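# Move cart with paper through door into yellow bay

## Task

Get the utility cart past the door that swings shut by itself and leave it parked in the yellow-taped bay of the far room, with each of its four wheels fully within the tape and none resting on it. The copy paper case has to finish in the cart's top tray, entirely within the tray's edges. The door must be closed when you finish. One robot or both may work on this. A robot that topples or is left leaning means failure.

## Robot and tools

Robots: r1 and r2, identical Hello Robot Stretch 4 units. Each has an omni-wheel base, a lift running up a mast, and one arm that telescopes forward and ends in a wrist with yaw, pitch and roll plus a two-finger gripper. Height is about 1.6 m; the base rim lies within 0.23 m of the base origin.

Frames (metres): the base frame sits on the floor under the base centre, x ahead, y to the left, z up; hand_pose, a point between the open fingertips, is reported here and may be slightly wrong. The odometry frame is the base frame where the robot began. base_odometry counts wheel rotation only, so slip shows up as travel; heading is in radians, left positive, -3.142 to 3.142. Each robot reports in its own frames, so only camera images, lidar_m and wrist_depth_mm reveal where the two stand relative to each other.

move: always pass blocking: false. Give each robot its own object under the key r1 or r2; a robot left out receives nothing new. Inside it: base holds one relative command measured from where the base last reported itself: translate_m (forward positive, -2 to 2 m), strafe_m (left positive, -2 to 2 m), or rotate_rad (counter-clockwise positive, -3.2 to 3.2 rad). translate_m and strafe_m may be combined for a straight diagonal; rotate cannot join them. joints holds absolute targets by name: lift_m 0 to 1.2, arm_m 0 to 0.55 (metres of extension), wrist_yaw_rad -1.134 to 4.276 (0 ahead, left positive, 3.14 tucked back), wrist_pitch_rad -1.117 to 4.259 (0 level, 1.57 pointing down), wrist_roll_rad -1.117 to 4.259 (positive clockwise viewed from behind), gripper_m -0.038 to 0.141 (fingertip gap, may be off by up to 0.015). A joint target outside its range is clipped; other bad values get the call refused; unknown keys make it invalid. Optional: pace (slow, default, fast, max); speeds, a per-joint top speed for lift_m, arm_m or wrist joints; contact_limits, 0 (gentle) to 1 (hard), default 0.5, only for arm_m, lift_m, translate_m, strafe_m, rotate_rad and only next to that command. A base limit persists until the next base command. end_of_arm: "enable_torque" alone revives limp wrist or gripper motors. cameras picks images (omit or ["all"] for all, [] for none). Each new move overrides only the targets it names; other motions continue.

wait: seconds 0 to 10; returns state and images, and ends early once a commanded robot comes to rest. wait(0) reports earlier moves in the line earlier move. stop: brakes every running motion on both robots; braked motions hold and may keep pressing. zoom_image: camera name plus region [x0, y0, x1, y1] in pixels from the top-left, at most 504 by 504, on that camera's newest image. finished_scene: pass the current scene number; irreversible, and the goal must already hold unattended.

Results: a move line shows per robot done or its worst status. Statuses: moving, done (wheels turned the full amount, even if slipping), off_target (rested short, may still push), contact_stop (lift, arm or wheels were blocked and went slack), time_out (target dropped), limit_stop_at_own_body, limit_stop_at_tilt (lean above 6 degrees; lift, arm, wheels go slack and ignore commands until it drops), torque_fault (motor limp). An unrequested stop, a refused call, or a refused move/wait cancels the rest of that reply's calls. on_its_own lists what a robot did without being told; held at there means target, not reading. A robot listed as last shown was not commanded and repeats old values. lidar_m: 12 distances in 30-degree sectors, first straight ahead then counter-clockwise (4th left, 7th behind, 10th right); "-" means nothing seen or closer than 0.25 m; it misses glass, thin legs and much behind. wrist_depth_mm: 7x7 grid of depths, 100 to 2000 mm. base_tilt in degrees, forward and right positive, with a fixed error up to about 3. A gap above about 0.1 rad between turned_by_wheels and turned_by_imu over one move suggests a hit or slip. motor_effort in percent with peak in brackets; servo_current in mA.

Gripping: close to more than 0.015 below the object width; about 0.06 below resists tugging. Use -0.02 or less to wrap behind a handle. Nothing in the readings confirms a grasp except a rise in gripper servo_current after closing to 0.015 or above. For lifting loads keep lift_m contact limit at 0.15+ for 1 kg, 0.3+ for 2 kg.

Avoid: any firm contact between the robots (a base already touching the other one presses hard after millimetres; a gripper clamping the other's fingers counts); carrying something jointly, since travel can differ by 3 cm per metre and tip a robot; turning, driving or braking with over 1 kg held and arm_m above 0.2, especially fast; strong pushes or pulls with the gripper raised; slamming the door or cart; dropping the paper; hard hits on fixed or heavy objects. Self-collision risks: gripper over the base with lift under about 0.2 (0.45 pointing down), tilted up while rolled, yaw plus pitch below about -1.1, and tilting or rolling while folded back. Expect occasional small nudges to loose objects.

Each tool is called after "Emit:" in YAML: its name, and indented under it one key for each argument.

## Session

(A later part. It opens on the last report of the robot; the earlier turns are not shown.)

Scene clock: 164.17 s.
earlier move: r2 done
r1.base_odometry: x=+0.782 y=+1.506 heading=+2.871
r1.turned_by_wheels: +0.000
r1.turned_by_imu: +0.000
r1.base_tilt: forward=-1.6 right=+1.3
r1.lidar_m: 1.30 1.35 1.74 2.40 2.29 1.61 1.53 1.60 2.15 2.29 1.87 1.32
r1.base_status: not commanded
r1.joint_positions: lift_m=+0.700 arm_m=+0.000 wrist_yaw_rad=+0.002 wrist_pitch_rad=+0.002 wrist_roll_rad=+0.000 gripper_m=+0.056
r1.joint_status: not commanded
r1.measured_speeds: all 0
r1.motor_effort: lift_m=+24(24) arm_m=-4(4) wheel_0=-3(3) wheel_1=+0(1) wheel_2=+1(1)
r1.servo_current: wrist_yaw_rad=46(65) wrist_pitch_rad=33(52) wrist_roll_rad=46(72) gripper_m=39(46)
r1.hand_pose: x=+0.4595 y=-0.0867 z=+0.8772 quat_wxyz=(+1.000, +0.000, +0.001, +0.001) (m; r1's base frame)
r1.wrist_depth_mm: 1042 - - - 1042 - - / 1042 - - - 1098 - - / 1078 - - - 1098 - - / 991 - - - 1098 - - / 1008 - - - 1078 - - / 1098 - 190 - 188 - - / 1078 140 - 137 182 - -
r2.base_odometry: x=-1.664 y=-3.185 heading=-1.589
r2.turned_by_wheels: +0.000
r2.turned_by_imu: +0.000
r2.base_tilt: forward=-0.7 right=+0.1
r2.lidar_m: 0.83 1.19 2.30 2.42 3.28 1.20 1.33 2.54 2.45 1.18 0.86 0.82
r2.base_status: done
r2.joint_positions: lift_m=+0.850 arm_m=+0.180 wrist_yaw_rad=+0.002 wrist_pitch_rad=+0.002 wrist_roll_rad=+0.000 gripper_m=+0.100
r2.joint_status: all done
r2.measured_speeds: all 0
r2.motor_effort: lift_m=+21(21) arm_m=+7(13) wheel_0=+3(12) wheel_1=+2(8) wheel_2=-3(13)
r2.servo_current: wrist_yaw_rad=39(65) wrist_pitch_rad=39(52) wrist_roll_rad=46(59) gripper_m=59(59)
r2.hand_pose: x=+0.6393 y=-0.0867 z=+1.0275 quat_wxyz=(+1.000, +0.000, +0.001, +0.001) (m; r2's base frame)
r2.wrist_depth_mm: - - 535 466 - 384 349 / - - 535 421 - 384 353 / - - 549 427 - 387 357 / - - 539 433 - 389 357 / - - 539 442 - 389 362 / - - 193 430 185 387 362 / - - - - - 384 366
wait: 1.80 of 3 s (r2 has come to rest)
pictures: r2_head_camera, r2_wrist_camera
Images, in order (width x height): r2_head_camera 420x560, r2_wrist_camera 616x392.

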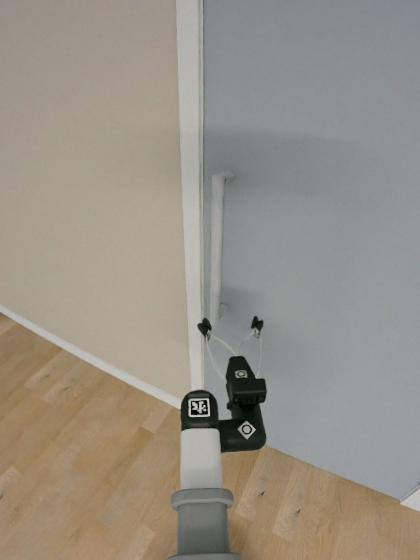

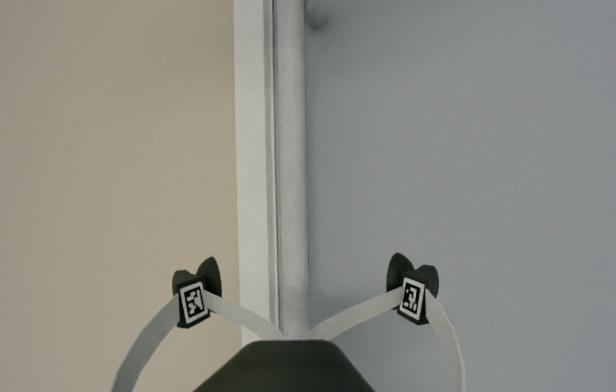

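Emit:
move:
  blocking: false
  r2: {"base":{"strafe_m":0.012},"joints":{"arm_m":0.325,"gripper_m":0.065},"pace":"slow","contact_limits":{"arm_m":0.1}}
  cameras: []

Emit:
wait:
  seconds: 3
  cameras: ["r2_wrist_camera"]

Scene clock: 172.47 s.
move: r2 moving
r1: as last shown
r1.turned_by_imu: -0.001
r1.lidar_m: 1.31 1.37 1.72 2.41 2.32 1.62 1.52 1.56 2.13 2.29 1.84 1.32
r1.servo_current: wrist_yaw_rad=39(65) wrist_pitch_rad=46(46) wrist_roll_rad=39(59) gripper_m=39(46)
r1.wrist_depth_mm: 1042 - - - 1042 - - / 1042 - - - 1118 - - / 1042 - - - 1118 - - / 1025 - - - 1138 - - / 1025 - - - 1078 - - / 1060 - 190 - 188 - - / 1098 141 - 136 181 - -
r2.base_odometry: x=-1.654 y=-3.185 heading=-1.589
r2.turned_by_wheels: +0.000
r2.turned_by_imu: +0.001
r2.base_tilt: forward=-0.7 right=+0.1
r2.lidar_m: 0.85 1.20 2.28 2.40 3.28 1.18 1.34 2.55 2.42 1.19 0.89 0.82
r2.base_status: strafe_m moving
r2.joint_positions: lift_m=+0.850 arm_m=+0.192 wrist_yaw_rad=+0.002 wrist_pitch_rad=+0.002 wrist_roll_rad=+0.000 gripper_m=+0.091
r2.joint_status: arm_m moving; gripper_m moving
r2.measured_speeds: translate_m=+0.000 strafe_m=+0.017 rotate_rad=-0.001 lift_m=+0.000 arm_m=+0.049 wrist_yaw_rad=+0.000 wrist_pitch_rad=+0.000 wrist_roll_rad=+0.000
r2.motor_effort: lift_m=+21(21) arm_m=+11(11) wheel_0=-3(10) wheel_1=+4(8) wheel_2=-1(3)
r2.servo_current: wrist_yaw_rad=39(59) wrist_pitch_rad=39(39) wrist_roll_rad=46(52) gripper_m=65(85)
r2.contact_limits: arm_m 0.1
r2.hand_pose: x=+0.6520 y=-0.0867 z=+1.0275 quat_wxyz=(+1.000, +0.000, +0.001, +0.001) (m; r2's base frame)
r2.wrist_depth_mm: - - 539 415 - 379 349 / - - 535 415 - 382 349 / - - 539 418 - 384 351 / - - 539 418 - 387 351 / - - 539 421 - 384 357 / - - 191 421 187 382 359 / - - - - - 377 359
pictures: none
No camera images: "cameras" was empty.

Scene clock: 174.70 s.
earlier move: r2 done
r1.base_odometry: x=+0.782 y=+1.506 heading=+2.871
r1.turned_by_wheels: +0.000
r1.turned_by_imu: +0.000
r1.base_tilt: forward=-1.6 right=+1.3
r1.lidar_m: 1.30 1.35 1.72 2.40 2.28 1.63 1.51 1.57 2.11 2.29 1.84 1.31
r1.base_status: not commanded
r1.joint_positions: lift_m=+0.700 arm_m=+0.000 wrist_yaw_rad=+0.002 wrist_pitch_rad=+0.002 wrist_roll_rad=+0.000 gripper_m=+0.056
r1.joint_status: not commanded
r1.measured_speeds: all 0
r1.motor_effort: lift_m=+24(24) arm_m=-3(4) wheel_0=-3(4) wheel_1=-1(1) wheel_2=+1(1)
r1.servo_current: wrist_yaw_rad=46(72) wrist_pitch_rad=39(52) wrist_roll_rad=33(59) gripper_m=39(46)
r1.hand_pose: x=+0.4595 y=-0.0867 z=+0.8772 quat_wxyz=(+1.000, +0.000, +0.001, +0.001) (m; r1's base frame)
r1.wrist_depth_mm: 1060 - - - 1060 - - / 1042 - - - 1098 - - / 1025 - - - 1118 - - / 991 - - - 1098 - - / 1008 - - - 1078 - - / 1098 - 190 - 187 - - / 1042 140 - 137 182 - -
r2.base_odometry: x=-1.652 y=-3.185 heading=-1.589
r2.turned_by_wheels: +0.000
r2.turned_by_imu: +0.000
r2.base_tilt: forward=-0.7 right=+0.1
r2.lidar_m: 0.83 1.19 2.30 2.36 3.21 1.19 1.34 2.55 2.42 1.20 0.89 0.82
r2.base_status: done
r2.joint_positions: lift_m=+0.850 arm_m=+0.325 wrist_yaw_rad=+0.002 wrist_pitch_rad=+0.002 wrist_roll_rad=+0.000 gripper_m=+0.065
r2.joint_status: all done
r2.measured_speeds: all 0
r2.motor_effort: lift_m=+21(21) arm_m=+7(11) wheel_0=-4(10) wheel_1=+4(8) wheel_2=+0(3)
r2.servo_current: wrist_yaw_rad=46(65) wrist_pitch_rad=39(46) wrist_roll_rad=46(59) gripper_m=59(91)
r2.contact_limits: arm_m 0.1
r2.hand_pose: x=+0.7843 y=-0.0867 z=+1.0275 quat_wxyz=(+1.000, +0.000, +0.001, +0.001) (m; r2's base frame)
r2.wrist_depth_mm: - - 404 338 312 281 254 / - - 407 340 315 279 255 / - - 407 343 317 282 258 / - - 415 347 320 282 260 / - - 415 345 317 285 260 / - - 193 287 193 285 262 / - - 445 - 314 272 264
wait: 2.23 of 3 s (r2 has come to rest)
pictures: r2_wrist_camera
Images, in order (width x height): r2_wrist_camera 616x392.

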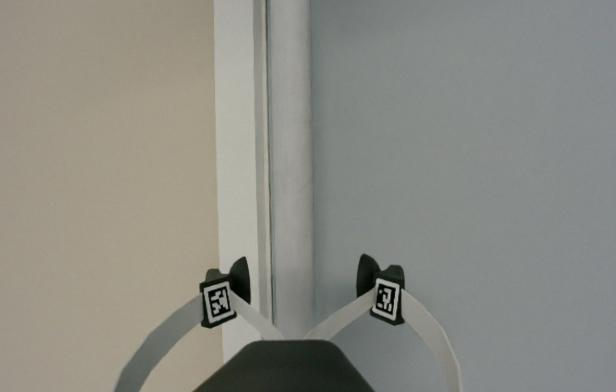

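Emit:
move:
  blocking: false
  r2: {"joints":{"arm_m":0.385},"pace":"slow","contact_limits":{"arm_m":0.0}}
  cameras: []

Emit:
wait:
  seconds: 1.5
  cameras: ["r2_wrist_camera"]

Scene clock: 190.47 s.
move: r2 moving
r1: as last shown
r1.lidar_m: 1.31 1.36 1.71 2.40 2.30 1.63 1.53 1.58 2.11 2.30 1.86 1.33
r1.motor_effort: lift_m=+24(24) arm_m=-3(4) wheel_0=-3(3) wheel_1=-1(1) wheel_2=+1(1)
r1.servo_current: wrist_yaw_rad=33(59) wrist_pitch_rad=46(46) wrist_roll_rad=46(52) gripper_m=46(46)
r1.wrist_depth_mm: 1060 - - - 1060 - - / 1025 - - - 1118 - - / 1060 - - - 1118 - - / 991 - - - 1118 - - / 1008 - - - 1098 - - / 1078 - 190 - 187 - - / 1078 141 - 137 182 - -
r2.base_odometry: x=-1.652 y=-3.185 heading=-1.589
r2.turned_by_wheels: +0.000
r2.turned_by_imu: +0.001
r2.base_tilt: forward=-0.7 right=+0.1
r2.lidar_m: 0.83 1.19 2.30 2.41 3.30 1.18 1.30 2.57 2.43 1.22 0.86 0.84
r2.base_status: not commanded
r2.joint_positions: lift_m=+0.850 arm_m=+0.337 wrist_yaw_rad=+0.002 wrist_pitch_rad=+0.002 wrist_roll_rad=+0.000 gripper_m=+0.065
r2.joint_status: arm_m moving
r2.measured_speeds: translate_m=+0.000 strafe_m=+0.000 rotate_rad=+0.000 lift_m=+0.000 arm_m=+0.049 wrist_yaw_rad=+0.000 wrist_pitch_rad=+0.000 wrist_roll_rad=+0.000
r2.motor_effort: lift_m=+21(21) arm_m=+10(11) wheel_0=-4(4) wheel_1=+3(4) wheel_2=+0(0)
r2.servo_current: wrist_yaw_rad=59(59) wrist_pitch_rad=39(46) wrist_roll_rad=52(59) gripper_m=52(59)
r2.contact_limits: arm_m 0
r2.hand_pose: x=+0.7970 y=-0.0867 z=+1.0275 quat_wxyz=(+1.000, +0.000, +0.001, +0.001) (m; r2's base frame)
r2.wrist_depth_mm: - 466 389 274 301 267 - / - 466 394 277 304 270 248 / - 473 397 330 307 272 246 / - 473 399 334 310 274 251 / - - 404 336 304 276 253 / - - 191 277 193 276 254 / - 138 439 - 303 264 254
pictures: none
No camera images: "cameras" was empty.

Scene clock: 191.80 s.
earlier move: r2 done
r1.base_odometry: x=+0.782 y=+1.506 heading=+2.871
r1.turned_by_wheels: +0.000
r1.turned_by_imu: +0.000
r1.base_tilt: forward=-1.6 right=+1.2
r1.lidar_m: 1.30 1.36 1.70 2.41 2.29 1.61 1.52 1.58 2.17 2.28 1.88 1.31
r1.base_status: not commanded
r1.joint_positions: lift_m=+0.700 arm_m=+0.000 wrist_yaw_rad=+0.002 wrist_pitch_rad=+0.002 wrist_roll_rad=+0.000 gripper_m=+0.056
r1.joint_status: not commanded
r1.measured_speeds: all 0
r1.motor_effort: lift_m=+24(24) arm_m=-4(4) wheel_0=-2(3) wheel_1=-1(1) wheel_2=+1(1)
r1.servo_current: wrist_yaw_rad=59(59) wrist_pitch_rad=39(52) wrist_roll_rad=59(65) gripper_m=46(46)
r1.hand_pose: x=+0.4595 y=-0.0867 z=+0.8772 quat_wxyz=(+1.000, +0.000, +0.001, +0.001) (m; r1's base frame)
r1.wrist_depth_mm: 1042 - - - 1060 - - / 1060 - - - 1118 - - / 1060 - - - 1118 - - / 1008 - - - 1118 - - / 1025 - - - 1078 - - / 1060 - 190 - 187 - - / 1078 140 - 137 182 - -
r2.base_odometry: x=-1.652 y=-3.185 heading=-1.589
r2.turned_by_wheels: +0.000
r2.turned_by_imu: +0.000
r2.base_tilt: forward=-0.6 right=+0.0
r2.lidar_m: 0.82 1.19 2.31 2.39 3.28 1.17 1.35 2.56 2.42 1.16 0.86 0.80
r2.base_status: not commanded
r2.joint_positions: lift_m=+0.850 arm_m=+0.385 wrist_yaw_rad=+0.002 wrist_pitch_rad=+0.002 wrist_roll_rad=+0.000 gripper_m=+0.065
r2.joint_status: all done
r2.measured_speeds: all 0
r2.motor_effort: lift_m=+21(21) arm_m=+7(14) wheel_0=-4(4) wheel_1=+3(4) wheel_2=+0(1)
r2.servo_current: wrist_yaw_rad=52(59) wrist_pitch_rad=33(46) wrist_roll_rad=52(59) gripper_m=52(59)
r2.contact_limits: arm_m 0
r2.hand_pose: x=+0.8443 y=-0.0867 z=+1.0275 quat_wxyz=(+1.000, +0.000, +0.001, +0.001) (m; r2's base frame)
r2.wrist_depth_mm: - 427 332 230 260 231 212 / - 430 336 229 263 232 214 / - 433 338 286 265 235 216 / - 442 343 230 267 236 216 / - 433 345 230 264 237 218 / - 436 194 229 193 239 219 / - 415 362 - 266 229 220
wait: 1.33 of 1.5 s (r2 has come to rest)
pictures: r2_wrist_camera
Images, in order (width x height): r2_wrist_camera 616x392.

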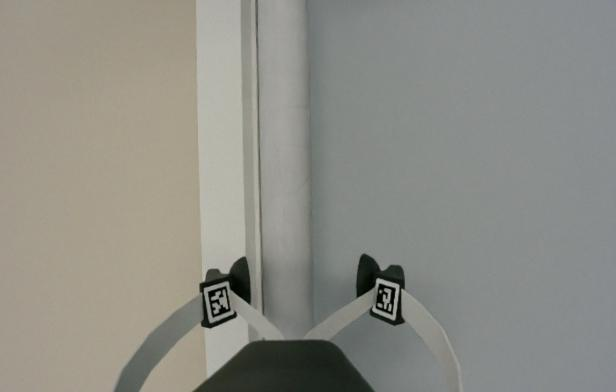

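Emit:
move:
  blocking: false
  r2: {"base":{"strafe_m":0.01},"joints":{"arm_m":0.400},"pace":"slow","contact_limits":{"arm_m":0.0}}
  cameras: []

Emit:
wait:
  seconds: 1
  cameras: ["r2_wrist_camera"]

Emit:
move:
  blocking: false
  r2: {"joints":{"gripper_m":-0.025}}
  cameras: []

Emit:
wait:
  seconds: 2
  cameras: ["r2_wrist_camera"]

Scene clock: 199.50 s.
move: r2 moving
r1: as last shown
r1.base_tilt: forward=-1.6 right=+1.3
r1.lidar_m: 1.32 1.34 1.73 2.41 2.27 1.62 1.53 1.59 2.15 2.28 1.86 1.30
r1.motor_effort: lift_m=+24(24) arm_m=-3(4) wheel_0=-3(4) wheel_1=-1(1) wheel_2=+1(1)
r1.servo_current: wrist_yaw_rad=46(52) wrist_pitch_rad=33(46) wrist_roll_rad=46(52) gripper_m=33(46)
r1.wrist_depth_mm: 1025 - - - 1060 - - / 1060 - - - 1118 - - / 1042 - - - 1138 - - / 1008 - - - 1118 - - / 1008 - - - 1078 - - / 1078 - 190 - 187 - - / 1078 141 - 136 182 - -
r2.base_odometry: x=-1.643 y=-3.185 heading=-1.589
r2.turned_by_wheels: +0.000
r2.turned_by_imu: +0.001
r2.base_tilt: forward=-0.6 right=+0.0
r2.lidar_m: 0.82 1.19 2.30 2.38 3.27 1.19 1.34 2.56 2.44 1.23 0.87 0.83
r2.base_status: strafe_m moving
r2.joint_positions: lift_m=+0.850 arm_m=+0.396 wrist_yaw_rad=+0.002 wrist_pitch_rad=+0.002 wrist_roll_rad=+0.000 gripper_m=+0.065
r2.joint_status: arm_m moving
r2.measured_speeds: translate_m=+0.000 strafe_m=+0.011 rotate_rad=+0.000 lift_m=+0.000 arm_m=+0.029 wrist_yaw_rad=+0.000 wrist_pitch_rad=+0.000 wrist_roll_rad=+0.000
r2.motor_effort: lift_m=+21(21) arm_m=+8(9) wheel_0=-6(9) wheel_1=+6(7) wheel_2=+0(1)
r2.servo_current: wrist_yaw_rad=46(52) wrist_pitch_rad=46(46) wrist_roll_rad=46(59) gripper_m=52(59)
r2.contact_limits: arm_m 0
r2.hand_pose: x=+0.8556 y=-0.0867 z=+1.0275 quat_wxyz=(+1.000, +0.000, +0.001, +0.001) (m; r2's base frame)
r2.wrist_depth_mm: - 418 327 216 257 226 208 / - 421 329 216 257 229 209 / - 427 332 216 258 233 211 / - 433 336 216 262 231 213 / - 433 338 217 259 233 213 / - 442 193 214 193 233 214 / - 410 345 - 262 227 216
pictures: none
No camera images: "cameras" was empty.

Scene clock: 200.07 s.
earlier move: r2 done
r1.base_odometry: x=+0.782 y=+1.506 heading=+2.871
r1.turned_by_wheels: +0.000
r1.turned_by_imu: +0.000
r1.base_tilt: forward=-1.6 right=+1.3
r1.lidar_m: 1.29 1.35 1.71 2.41 2.28 1.62 1.53 1.59 2.11 2.27 1.86 1.34
r1.base_status: not commanded
r1.joint_positions: lift_m=+0.700 arm_m=+0.000 wrist_yaw_rad=+0.002 wrist_pitch_rad=+0.002 wrist_roll_rad=+0.000 gripper_m=+0.056
r1.joint_status: not commanded
r1.measured_speeds: all 0
r1.motor_effort: lift_m=+24(24) arm_m=-3(4) wheel_0=-3(4) wheel_1=+0(1) wheel_2=+1(1)
r1.servo_current: wrist_yaw_rad=59(59) wrist_pitch_rad=39(46) wrist_roll_rad=33(65) gripper_m=46(46)
r1.hand_pose: x=+0.4595 y=-0.0867 z=+0.8772 quat_wxyz=(+1.000, +0.000, +0.001, +0.001) (m; r1's base frame)
r1.wrist_depth_mm: 1042 - - - 1060 - - / 1025 - - - 1138 - - / 1060 - - - 1118 - - / 1008 - - - 1098 - - / 1008 - - - 1098 - - / 1078 - 190 - 187 - - / 1060 140 - 137 182 - -
r2.base_odometry: x=-1.643 y=-3.185 heading=-1.589
r2.turned_by_wheels: +0.000
r2.turned_by_imu: +0.000
r2.base_tilt: forward=-0.7 right=+0.0
r2.lidar_m: 0.82 1.20 2.29 2.40 3.29 1.19 1.33 2.56 2.45 1.22 0.88 0.81
r2.base_status: done
r2.joint_positions: lift_m=+0.850 arm_m=+0.400 wrist_yaw_rad=+0.002 wrist_pitch_rad=+0.002 wrist_roll_rad=+0.000 gripper_m=+0.065
r2.joint_status: all done
r2.measured_speeds: all 0
r2.motor_effort: lift_m=+21(21) arm_m=+7(10) wheel_0=-4(9) wheel_1=+5(7) wheel_2=+0(1)
r2.servo_current: wrist_yaw_rad=39(52) wrist_pitch_rad=39(52) wrist_roll_rad=39(59) gripper_m=59(59)
r2.contact_limits: arm_m 0
r2.hand_pose: x=+0.8593 y=-0.0867 z=+1.0275 quat_wxyz=(+1.000, +0.000, +0.001, +0.001) (m; r2's base frame)
r2.wrist_depth_mm: - 413 322 211 254 224 206 / - 415 324 276 254 224 - / - 424 327 211 257 230 208 / - 424 330 211 259 232 209 / - 430 330 212 255 229 211 / - 436 193 210 193 230 211 / - 402 342 - 258 223 212
wait: 0.57 of 1 s (r2 has come to rest)
pictures: r2_wrist_camera
Images, in order (width x height): r2_wrist_camera 616x392.

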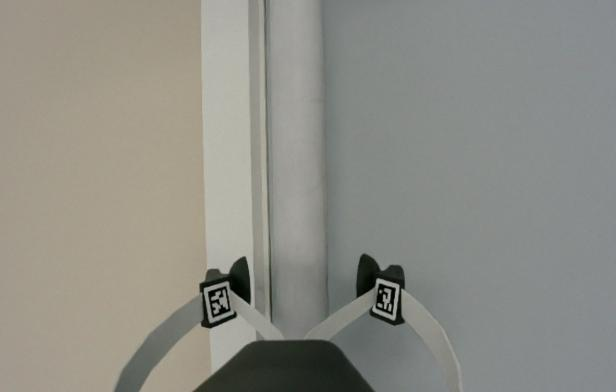

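Scene clock: 200.57 s.
move: r2 moving
r1: as last shown
r1.base_tilt: forward=-1.6 right=+1.2
r1.lidar_m: 1.31 1.35 1.70 2.40 2.30 1.61 1.53 1.58 2.13 2.28 1.88 1.30
r1.motor_effort: lift_m=+24(24) arm_m=-3(4) wheel_0=-3(3) wheel_1=+0(1) wheel_2=+1(1)
r1.servo_current: wrist_yaw_rad=52(72) wrist_pitch_rad=39(52) wrist_roll_rad=39(59) gripper_m=39(46)
r1.wrist_depth_mm: 1042 - - - 1060 - - / 1042 - - - 1098 - - / 1042 - - - 1098 - - / 1008 - - - 1118 - - / 1008 - - - 1078 - - / 1078 - 191 - 188 - - / 1042 141 - 136 182 - -
r2.base_odometry: x=-1.643 y=-3.185 heading=-1.589
r2.turned_by_wheels: +0.000
r2.turned_by_imu: +0.000
r2.base_tilt: forward=-0.7 right=+0.1
r2.lidar_m: 0.83 1.20 2.28 2.40 3.25 1.17 1.35 2.56 2.45 1.23 0.88 0.84
r2.base_status: not commanded
r2.joint_positions: lift_m=+0.850 arm_m=+0.400 wrist_yaw_rad=+0.002 wrist_pitch_rad=+0.002 wrist_roll_rad=+0.000 gripper_m=+0.046
r2.joint_status: gripper_m moving
r2.measured_speeds: all 0
r2.motor_effort: lift_m=+21(21) arm_m=+7(8) wheel_0=-3(4) wheel_1=+4(5) wheel_2=+0(0)
r2.servo_current: wrist_yaw_rad=46(59) wrist_pitch_rad=46(46) wrist_roll_rad=65(65) gripper_m=111(117)
r2.contact_limits: arm_m 0
r2.hand_pose: x=+0.8593 y=-0.0867 z=+1.0275 quat_wxyz=(+1.000, +0.000, +0.001, +0.001) (m; r2's base frame)
r2.wrist_depth_mm: - 415 322 210 253 224 206 / - 418 324 276 256 226 - / - 418 327 211 255 231 208 / - 424 330 212 258 232 210 / - 430 334 211 255 229 211 / - 433 195 210 193 230 211 / - 413 340 - 257 224 212
pictures: none
No camera images: "cameras" was empty.

Scene clock: 201.70 s.
earlier move: r2 done
r1.base_odometry: x=+0.782 y=+1.506 heading=+2.871
r1.turned_by_wheels: +0.000
r1.turned_by_imu: +0.000
r1.base_tilt: forward=-1.6 right=+1.3
r1.lidar_m: 1.31 1.36 1.73 2.42 2.27 1.60 1.53 1.58 2.10 2.29 1.88 1.34
r1.base_status: not commanded
r1.joint_positions: lift_m=+0.700 arm_m=+0.000 wrist_yaw_rad=+0.002 wrist_pitch_rad=+0.002 wrist_roll_rad=+0.000 gripper_m=+0.056
r1.joint_status: not commanded
r1.measured_speeds: all 0
r1.motor_effort: lift_m=+24(24) arm_m=-3(4) wheel_0=-3(3) wheel_1=+0(1) wheel_2=+1(1)
r1.servo_current: wrist_yaw_rad=46(78) wrist_pitch_rad=33(52) wrist_roll_rad=59(65) gripper_m=39(52)
r1.hand_pose: x=+0.4595 y=-0.0867 z=+0.8772 quat_wxyz=(+1.000, +0.000, +0.001, +0.001) (m; r1's base frame)
r1.wrist_depth_mm: 1042 - - - 1060 - - / 1042 - - - 1118 - - / 1042 - - - 1118 - - / 1025 - - - 1138 - - / 1008 - - - 1078 - - / 1078 - 191 - 187 - - / 1060 141 - 137 182 - -
r2.base_odometry: x=-1.643 y=-3.185 heading=-1.589
r2.turned_by_wheels: +0.000
r2.turned_by_imu: +0.000
r2.base_tilt: forward=-0.6 right=+0.1
r2.lidar_m: 0.84 1.21 2.28 2.35 3.27 1.17 1.30 2.56 2.45 1.21 0.88 0.83
r2.base_status: not commanded
r2.joint_positions: lift_m=+0.850 arm_m=+0.400 wrist_yaw_rad=+0.002 wrist_pitch_rad=+0.002 wrist_roll_rad=+0.000 gripper_m=-0.023
r2.joint_status: all done
r2.measured_speeds: all 0
r2.motor_effort: lift_m=+21(21) arm_m=+4(8) wheel_0=-3(4) wheel_1=+4(5) wheel_2=+0(0)
r2.servo_current: wrist_yaw_rad=39(59) wrist_pitch_rad=46(46) wrist_roll_rad=59(65) gripper_m=169(345)
r2.contact_limits: arm_m 0
r2.hand_pose: x=+0.8595 y=-0.0867 z=+1.0275 quat_wxyz=(+1.000, +0.000, +0.001, +0.001) (m; r2's base frame)
r2.wrist_depth_mm: - 418 322 206 252 223 206 / - 415 324 208 255 225 - / - 421 329 208 257 230 208 / - 424 332 210 257 231 209 / - 430 336 211 259 229 211 / - 427 183 208 178 222 211 / - 404 370 - 258 228 211
wait: 1.13 of 2 s (r2 has come to rest)
pictures: r2_wrist_camera
Images, in order (width x height): r2_wrist_camera 616x392.

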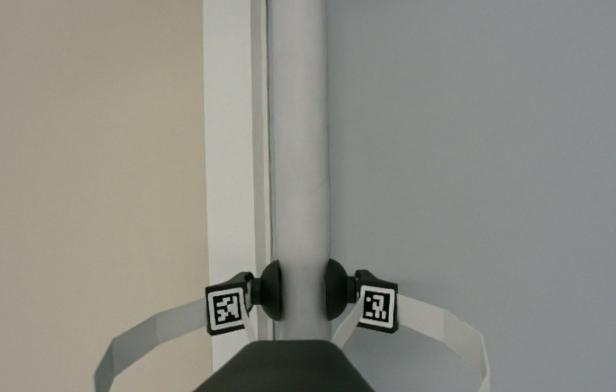

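Emit:
move:
  blocking: false
  r2: {"base":{"translate_m":-0.304,"strafe_m":0.065},"pace":"slow","contact_limits":{"translate_m":0.7,"strafe_m":0.7}}
  cameras: []

Emit:
wait:
  seconds: 4
  cameras: ["r2_wrist_camera","r2_head_camera"]

r2: "contact_limits": translate_m and strafe_m are given together and make one move, which takes one limit: state it under one of them only
Scene clock: 274.30 s.
r1.base_odometry: x=+0.782 y=+1.506 heading=+2.871
r1.turned_by_wheels: +0.000
r1.turned_by_imu: +0.000
r1.base_tilt: forward=-1.6 right=+1.3
r1.lidar_m: 1.31 1.36 1.71 2.42 2.26 1.62 1.52 1.59 2.14 2.25 1.88 1.32
r1.base_status: not commanded
r1.joint_positions: lift_m=+0.700 arm_m=+0.000 wrist_yaw_rad=+0.002 wrist_pitch_rad=+0.002 wrist_roll_rad=+0.000 gripper_m=+0.056
r1.joint_status: not commanded
r1.measured_speeds: all 0
r1.motor_effort: lift_m=+24(24) arm_m=-3(4) wheel_0=-3(3) wheel_1=-1(1) wheel_2=+1(1)
r1.servo_current: wrist_yaw_rad=52(78) wrist_pitch_rad=46(52) wrist_roll_rad=52(65) gripper_m=39(52)
r1.hand_pose: x=+0.4595 y=-0.0867 z=+0.8772 quat_wxyz=(+1.000, +0.000, +0.001, +0.001) (m; r1's base frame)
r1.wrist_depth_mm: 1060 - - - 1078 - - / 1060 - - - 1118 - - / 1060 - - - 1098 - - / 991 - - - 1138 - - / 1025 - - - 1078 - - / 1118 - 190 - 187 - - / 1060 140 - 136 183 - -
r2.base_odometry: x=-1.643 y=-3.185 heading=-1.589
r2.turned_by_wheels: +0.000
r2.turned_by_imu: +0.000
r2.base_tilt: forward=-0.7 right=+0.1
r2.lidar_m: 0.85 1.20 2.31 2.39 3.27 1.17 1.32 2.55 2.45 1.22 0.89 0.82
r2.base_status: not commanded
r2.joint_positions: lift_m=+0.850 arm_m=+0.400 wrist_yaw_rad=+0.002 wrist_pitch_rad=+0.002 wrist_roll_rad=+0.000 gripper_m=-0.023
r2.joint_status: all done
r2.measured_speeds: all 0
r2.motor_effort: lift_m=+21(21) arm_m=+3(8) wheel_0=-4(4) wheel_1=+4(5) wheel_2=+0(0)
r2.servo_current: wrist_yaw_rad=39(59) wrist_pitch_rad=39(46) wrist_roll_rad=39(65) gripper_m=163(345)
r2.contact_limits: arm_m 0
r2.hand_pose: x=+0.8595 y=-0.0867 z=+1.0275 quat_wxyz=(+1.000, +0.000, +0.001, +0.001) (m; r2's base frame)
r2.wrist_depth_mm: - 413 324 207 251 223 206 / - 418 324 208 254 225 - / - 421 327 209 256 230 208 / - 424 330 210 258 230 210 / - 430 336 210 259 229 211 / - 421 183 208 177 223 211 / - 404 368 - 256 226 213
pictures: none

not run: a call was refused earlier in this reply.

Emit:
move:
  blocking: false
  r2: {"base":{"translate_m":-0.304,"strafe_m":0.065},"pace":"slow","contact_limits":{"translate_m":0.7}}
  cameras: []

Emit:
wait:
  seconds: 4
  cameras: ["r2_wrist_camera","r2_head_camera"]

Scene clock: 277.80 s.
move: r2 moving
r1.base_odometry: x=+0.782 y=+1.506 heading=+2.871
r1.turned_by_wheels: +0.000
r1.turned_by_imu: +0.000
r1.base_tilt: forward=-1.6 right=+1.3
r1.lidar_m: 1.31 1.36 1.69 2.41 2.28 1.61 1.52 1.57 2.16 2.28 1.88 1.31
r1.base_status: not commanded
r1.joint_positions: lift_m=+0.700 arm_m=+0.000 wrist_yaw_rad=+0.002 wrist_pitch_rad=+0.002 wrist_roll_rad=+0.000 gripper_m=+0.056
r1.joint_status: not commanded
r1.measured_speeds: all 0
r1.motor_effort: lift_m=+24(24) arm_m=-4(4) wheel_0=-3(4) wheel_1=+0(1) wheel_2=+1(1)
r1.servo_current: wrist_yaw_rad=46(52) wrist_pitch_rad=39(46) wrist_roll_rad=59(59) gripper_m=39(46)
r1.hand_pose: x=+0.4595 y=-0.0867 z=+0.8772 quat_wxyz=(+1.000, +0.000, +0.001, +0.001) (m; r1's base frame)
r1.wrist_depth_mm: 1042 - - - 1078 - - / 1060 - - - 1118 - - / 1060 - - - 1098 - - / 1008 - - - 1118 - - / 1008 - - - 1098 - - / 1060 - 190 - 187 - - / 1078 140 - 136 182 - -
r2.base_odometry: x=-1.640 y=-3.173 heading=-1.590
r2.turned_by_wheels: +0.000
r2.turned_by_imu: +0.000
r2.base_tilt: forward=-0.6 right=+0.1
r2.lidar_m: 0.86 1.21 2.29 2.39 3.29 1.17 1.33 2.56 2.43 1.19 0.91 0.84
r2.base_status: translate_m moving; strafe_m moving
r2.joint_positions: lift_m=+0.850 arm_m=+0.400 wrist_yaw_rad=+0.002 wrist_pitch_rad=+0.002 wrist_roll_rad=+0.000 gripper_m=-0.023
r2.joint_status: not commanded
r2.measured_speeds: translate_m=-0.049 strafe_m=+0.011 rotate_rad=+0.000 lift_m=+0.000 arm_m=+0.000 wrist_yaw_rad=+0.000 wrist_pitch_rad=+0.000 wrist_roll_rad=+0.000
r2.motor_effort: lift_m=+21(21) arm_m=-3(4) wheel_0=-8(11) wheel_1=-7(7) wheel_2=+11(13)
r2.servo_current: wrist_yaw_rad=52(52) wrist_pitch_rad=39(46) wrist_roll_rad=39(59) gripper_m=156(169)
r2.contact_limits: arm_m 0; translate_m 0.7
r2.hand_pose: x=+0.8595 y=-0.0867 z=+1.0275 quat_wxyz=(+1.000, +0.000, +0.001, +0.001) (m; r2's base frame)
r2.wrist_depth_mm: - 430 336 217 262 232 213 / - 430 338 217 263 234 214 / - 436 342 220 266 236 217 / - 430 342 221 267 236 217 / - 445 345 220 270 239 220 / - 439 186 211 182 234 220 / - - 384 - 264 228 220
pictures: none
No camera images: "cameras" was empty.

Scene clock: 281.67 s.
earlier move: r2 done
r1.base_odometry: x=+0.782 y=+1.506 heading=+2.871
r1.turned_by_wheels: +0.000
r1.turned_by_imu: +0.000
r1.base_tilt: forward=-1.6 right=+1.3
r1.lidar_m: 1.30 1.37 1.71 2.41 2.29 1.62 1.52 1.59 2.14 2.24 1.84 1.30
r1.base_status: not commanded
r1.joint_positions: lift_m=+0.700 arm_m=+0.000 wrist_yaw_rad=+0.002 wrist_pitch_rad=+0.002 wrist_roll_rad=+0.000 gripper_m=+0.056
r1.joint_status: not commanded
r1.measured_speeds: all 0
r1.motor_effort: lift_m=+24(24) arm_m=-3(4) wheel_0=-3(4) wheel_1=+0(1) wheel_2=+1(1)
r1.servo_current: wrist_yaw_rad=52(72) wrist_pitch_rad=52(52) wrist_roll_rad=39(78) gripper_m=39(52)
r1.hand_pose: x=+0.4595 y=-0.0867 z=+0.8772 quat_wxyz=(+1.000, +0.000, +0.001, +0.001) (m; r1's base frame)
r1.wrist_depth_mm: 1042 - - - 1060 - - / 1042 - - - 1118 - - / 1042 - - - 1118 - - / 991 - - - 1118 - - / 1025 - - - 1078 - - / 1078 - 190 - 187 - - / 1078 141 - 137 183 - -
r2.base_odometry: x=-1.572 y=-2.883 heading=-1.590
r2.turned_by_wheels: +0.000
r2.turned_by_imu: +0.000
r2.base_tilt: forward=-0.7 right=+0.1
r2.lidar_m: 1.16 1.62 2.37 2.49 3.38 0.88 1.03 2.44 2.35 1.65 1.18 1.12
r2.base_status: done
r2.joint_positions: lift_m=+0.850 arm_m=+0.400 wrist_yaw_rad=+0.000 wrist_pitch_rad=+0.002 wrist_roll_rad=+0.000 gripper_m=-0.024
r2.joint_status: not commanded
r2.measured_speeds: all 0
r2.motor_effort: lift_m=+21(21) arm_m=+5(5) wheel_0=-3(11) wheel_1=-5(8) wheel_2=+6(13)
r2.servo_current: wrist_yaw_rad=39(59) wrist_pitch_rad=33(46) wrist_roll_rad=52(65) gripper_m=91(169)
r2.contact_limits: arm_m 0; translate_m 0.7
r2.hand_pose: x=+0.8592 y=-0.0875 z=+1.0275 quat_wxyz=(+1.000, +0.000, +0.001, +0.000) (m; r2's base frame)
r2.wrist_depth_mm: - - - - - - - / - - - - - - - / - - - - - - - / - - - 615 - - - / - - - 609 - - - / - - 182 200 170 - - / - 136 - - - - -
wait: 3.87 of 4 s (r2 has come to rest)
pictures: r2_head_camera, r2_wrist_camera
Images, in order (width x height): r2_head_camera 420x560, r2_wrist_camera 616x392.

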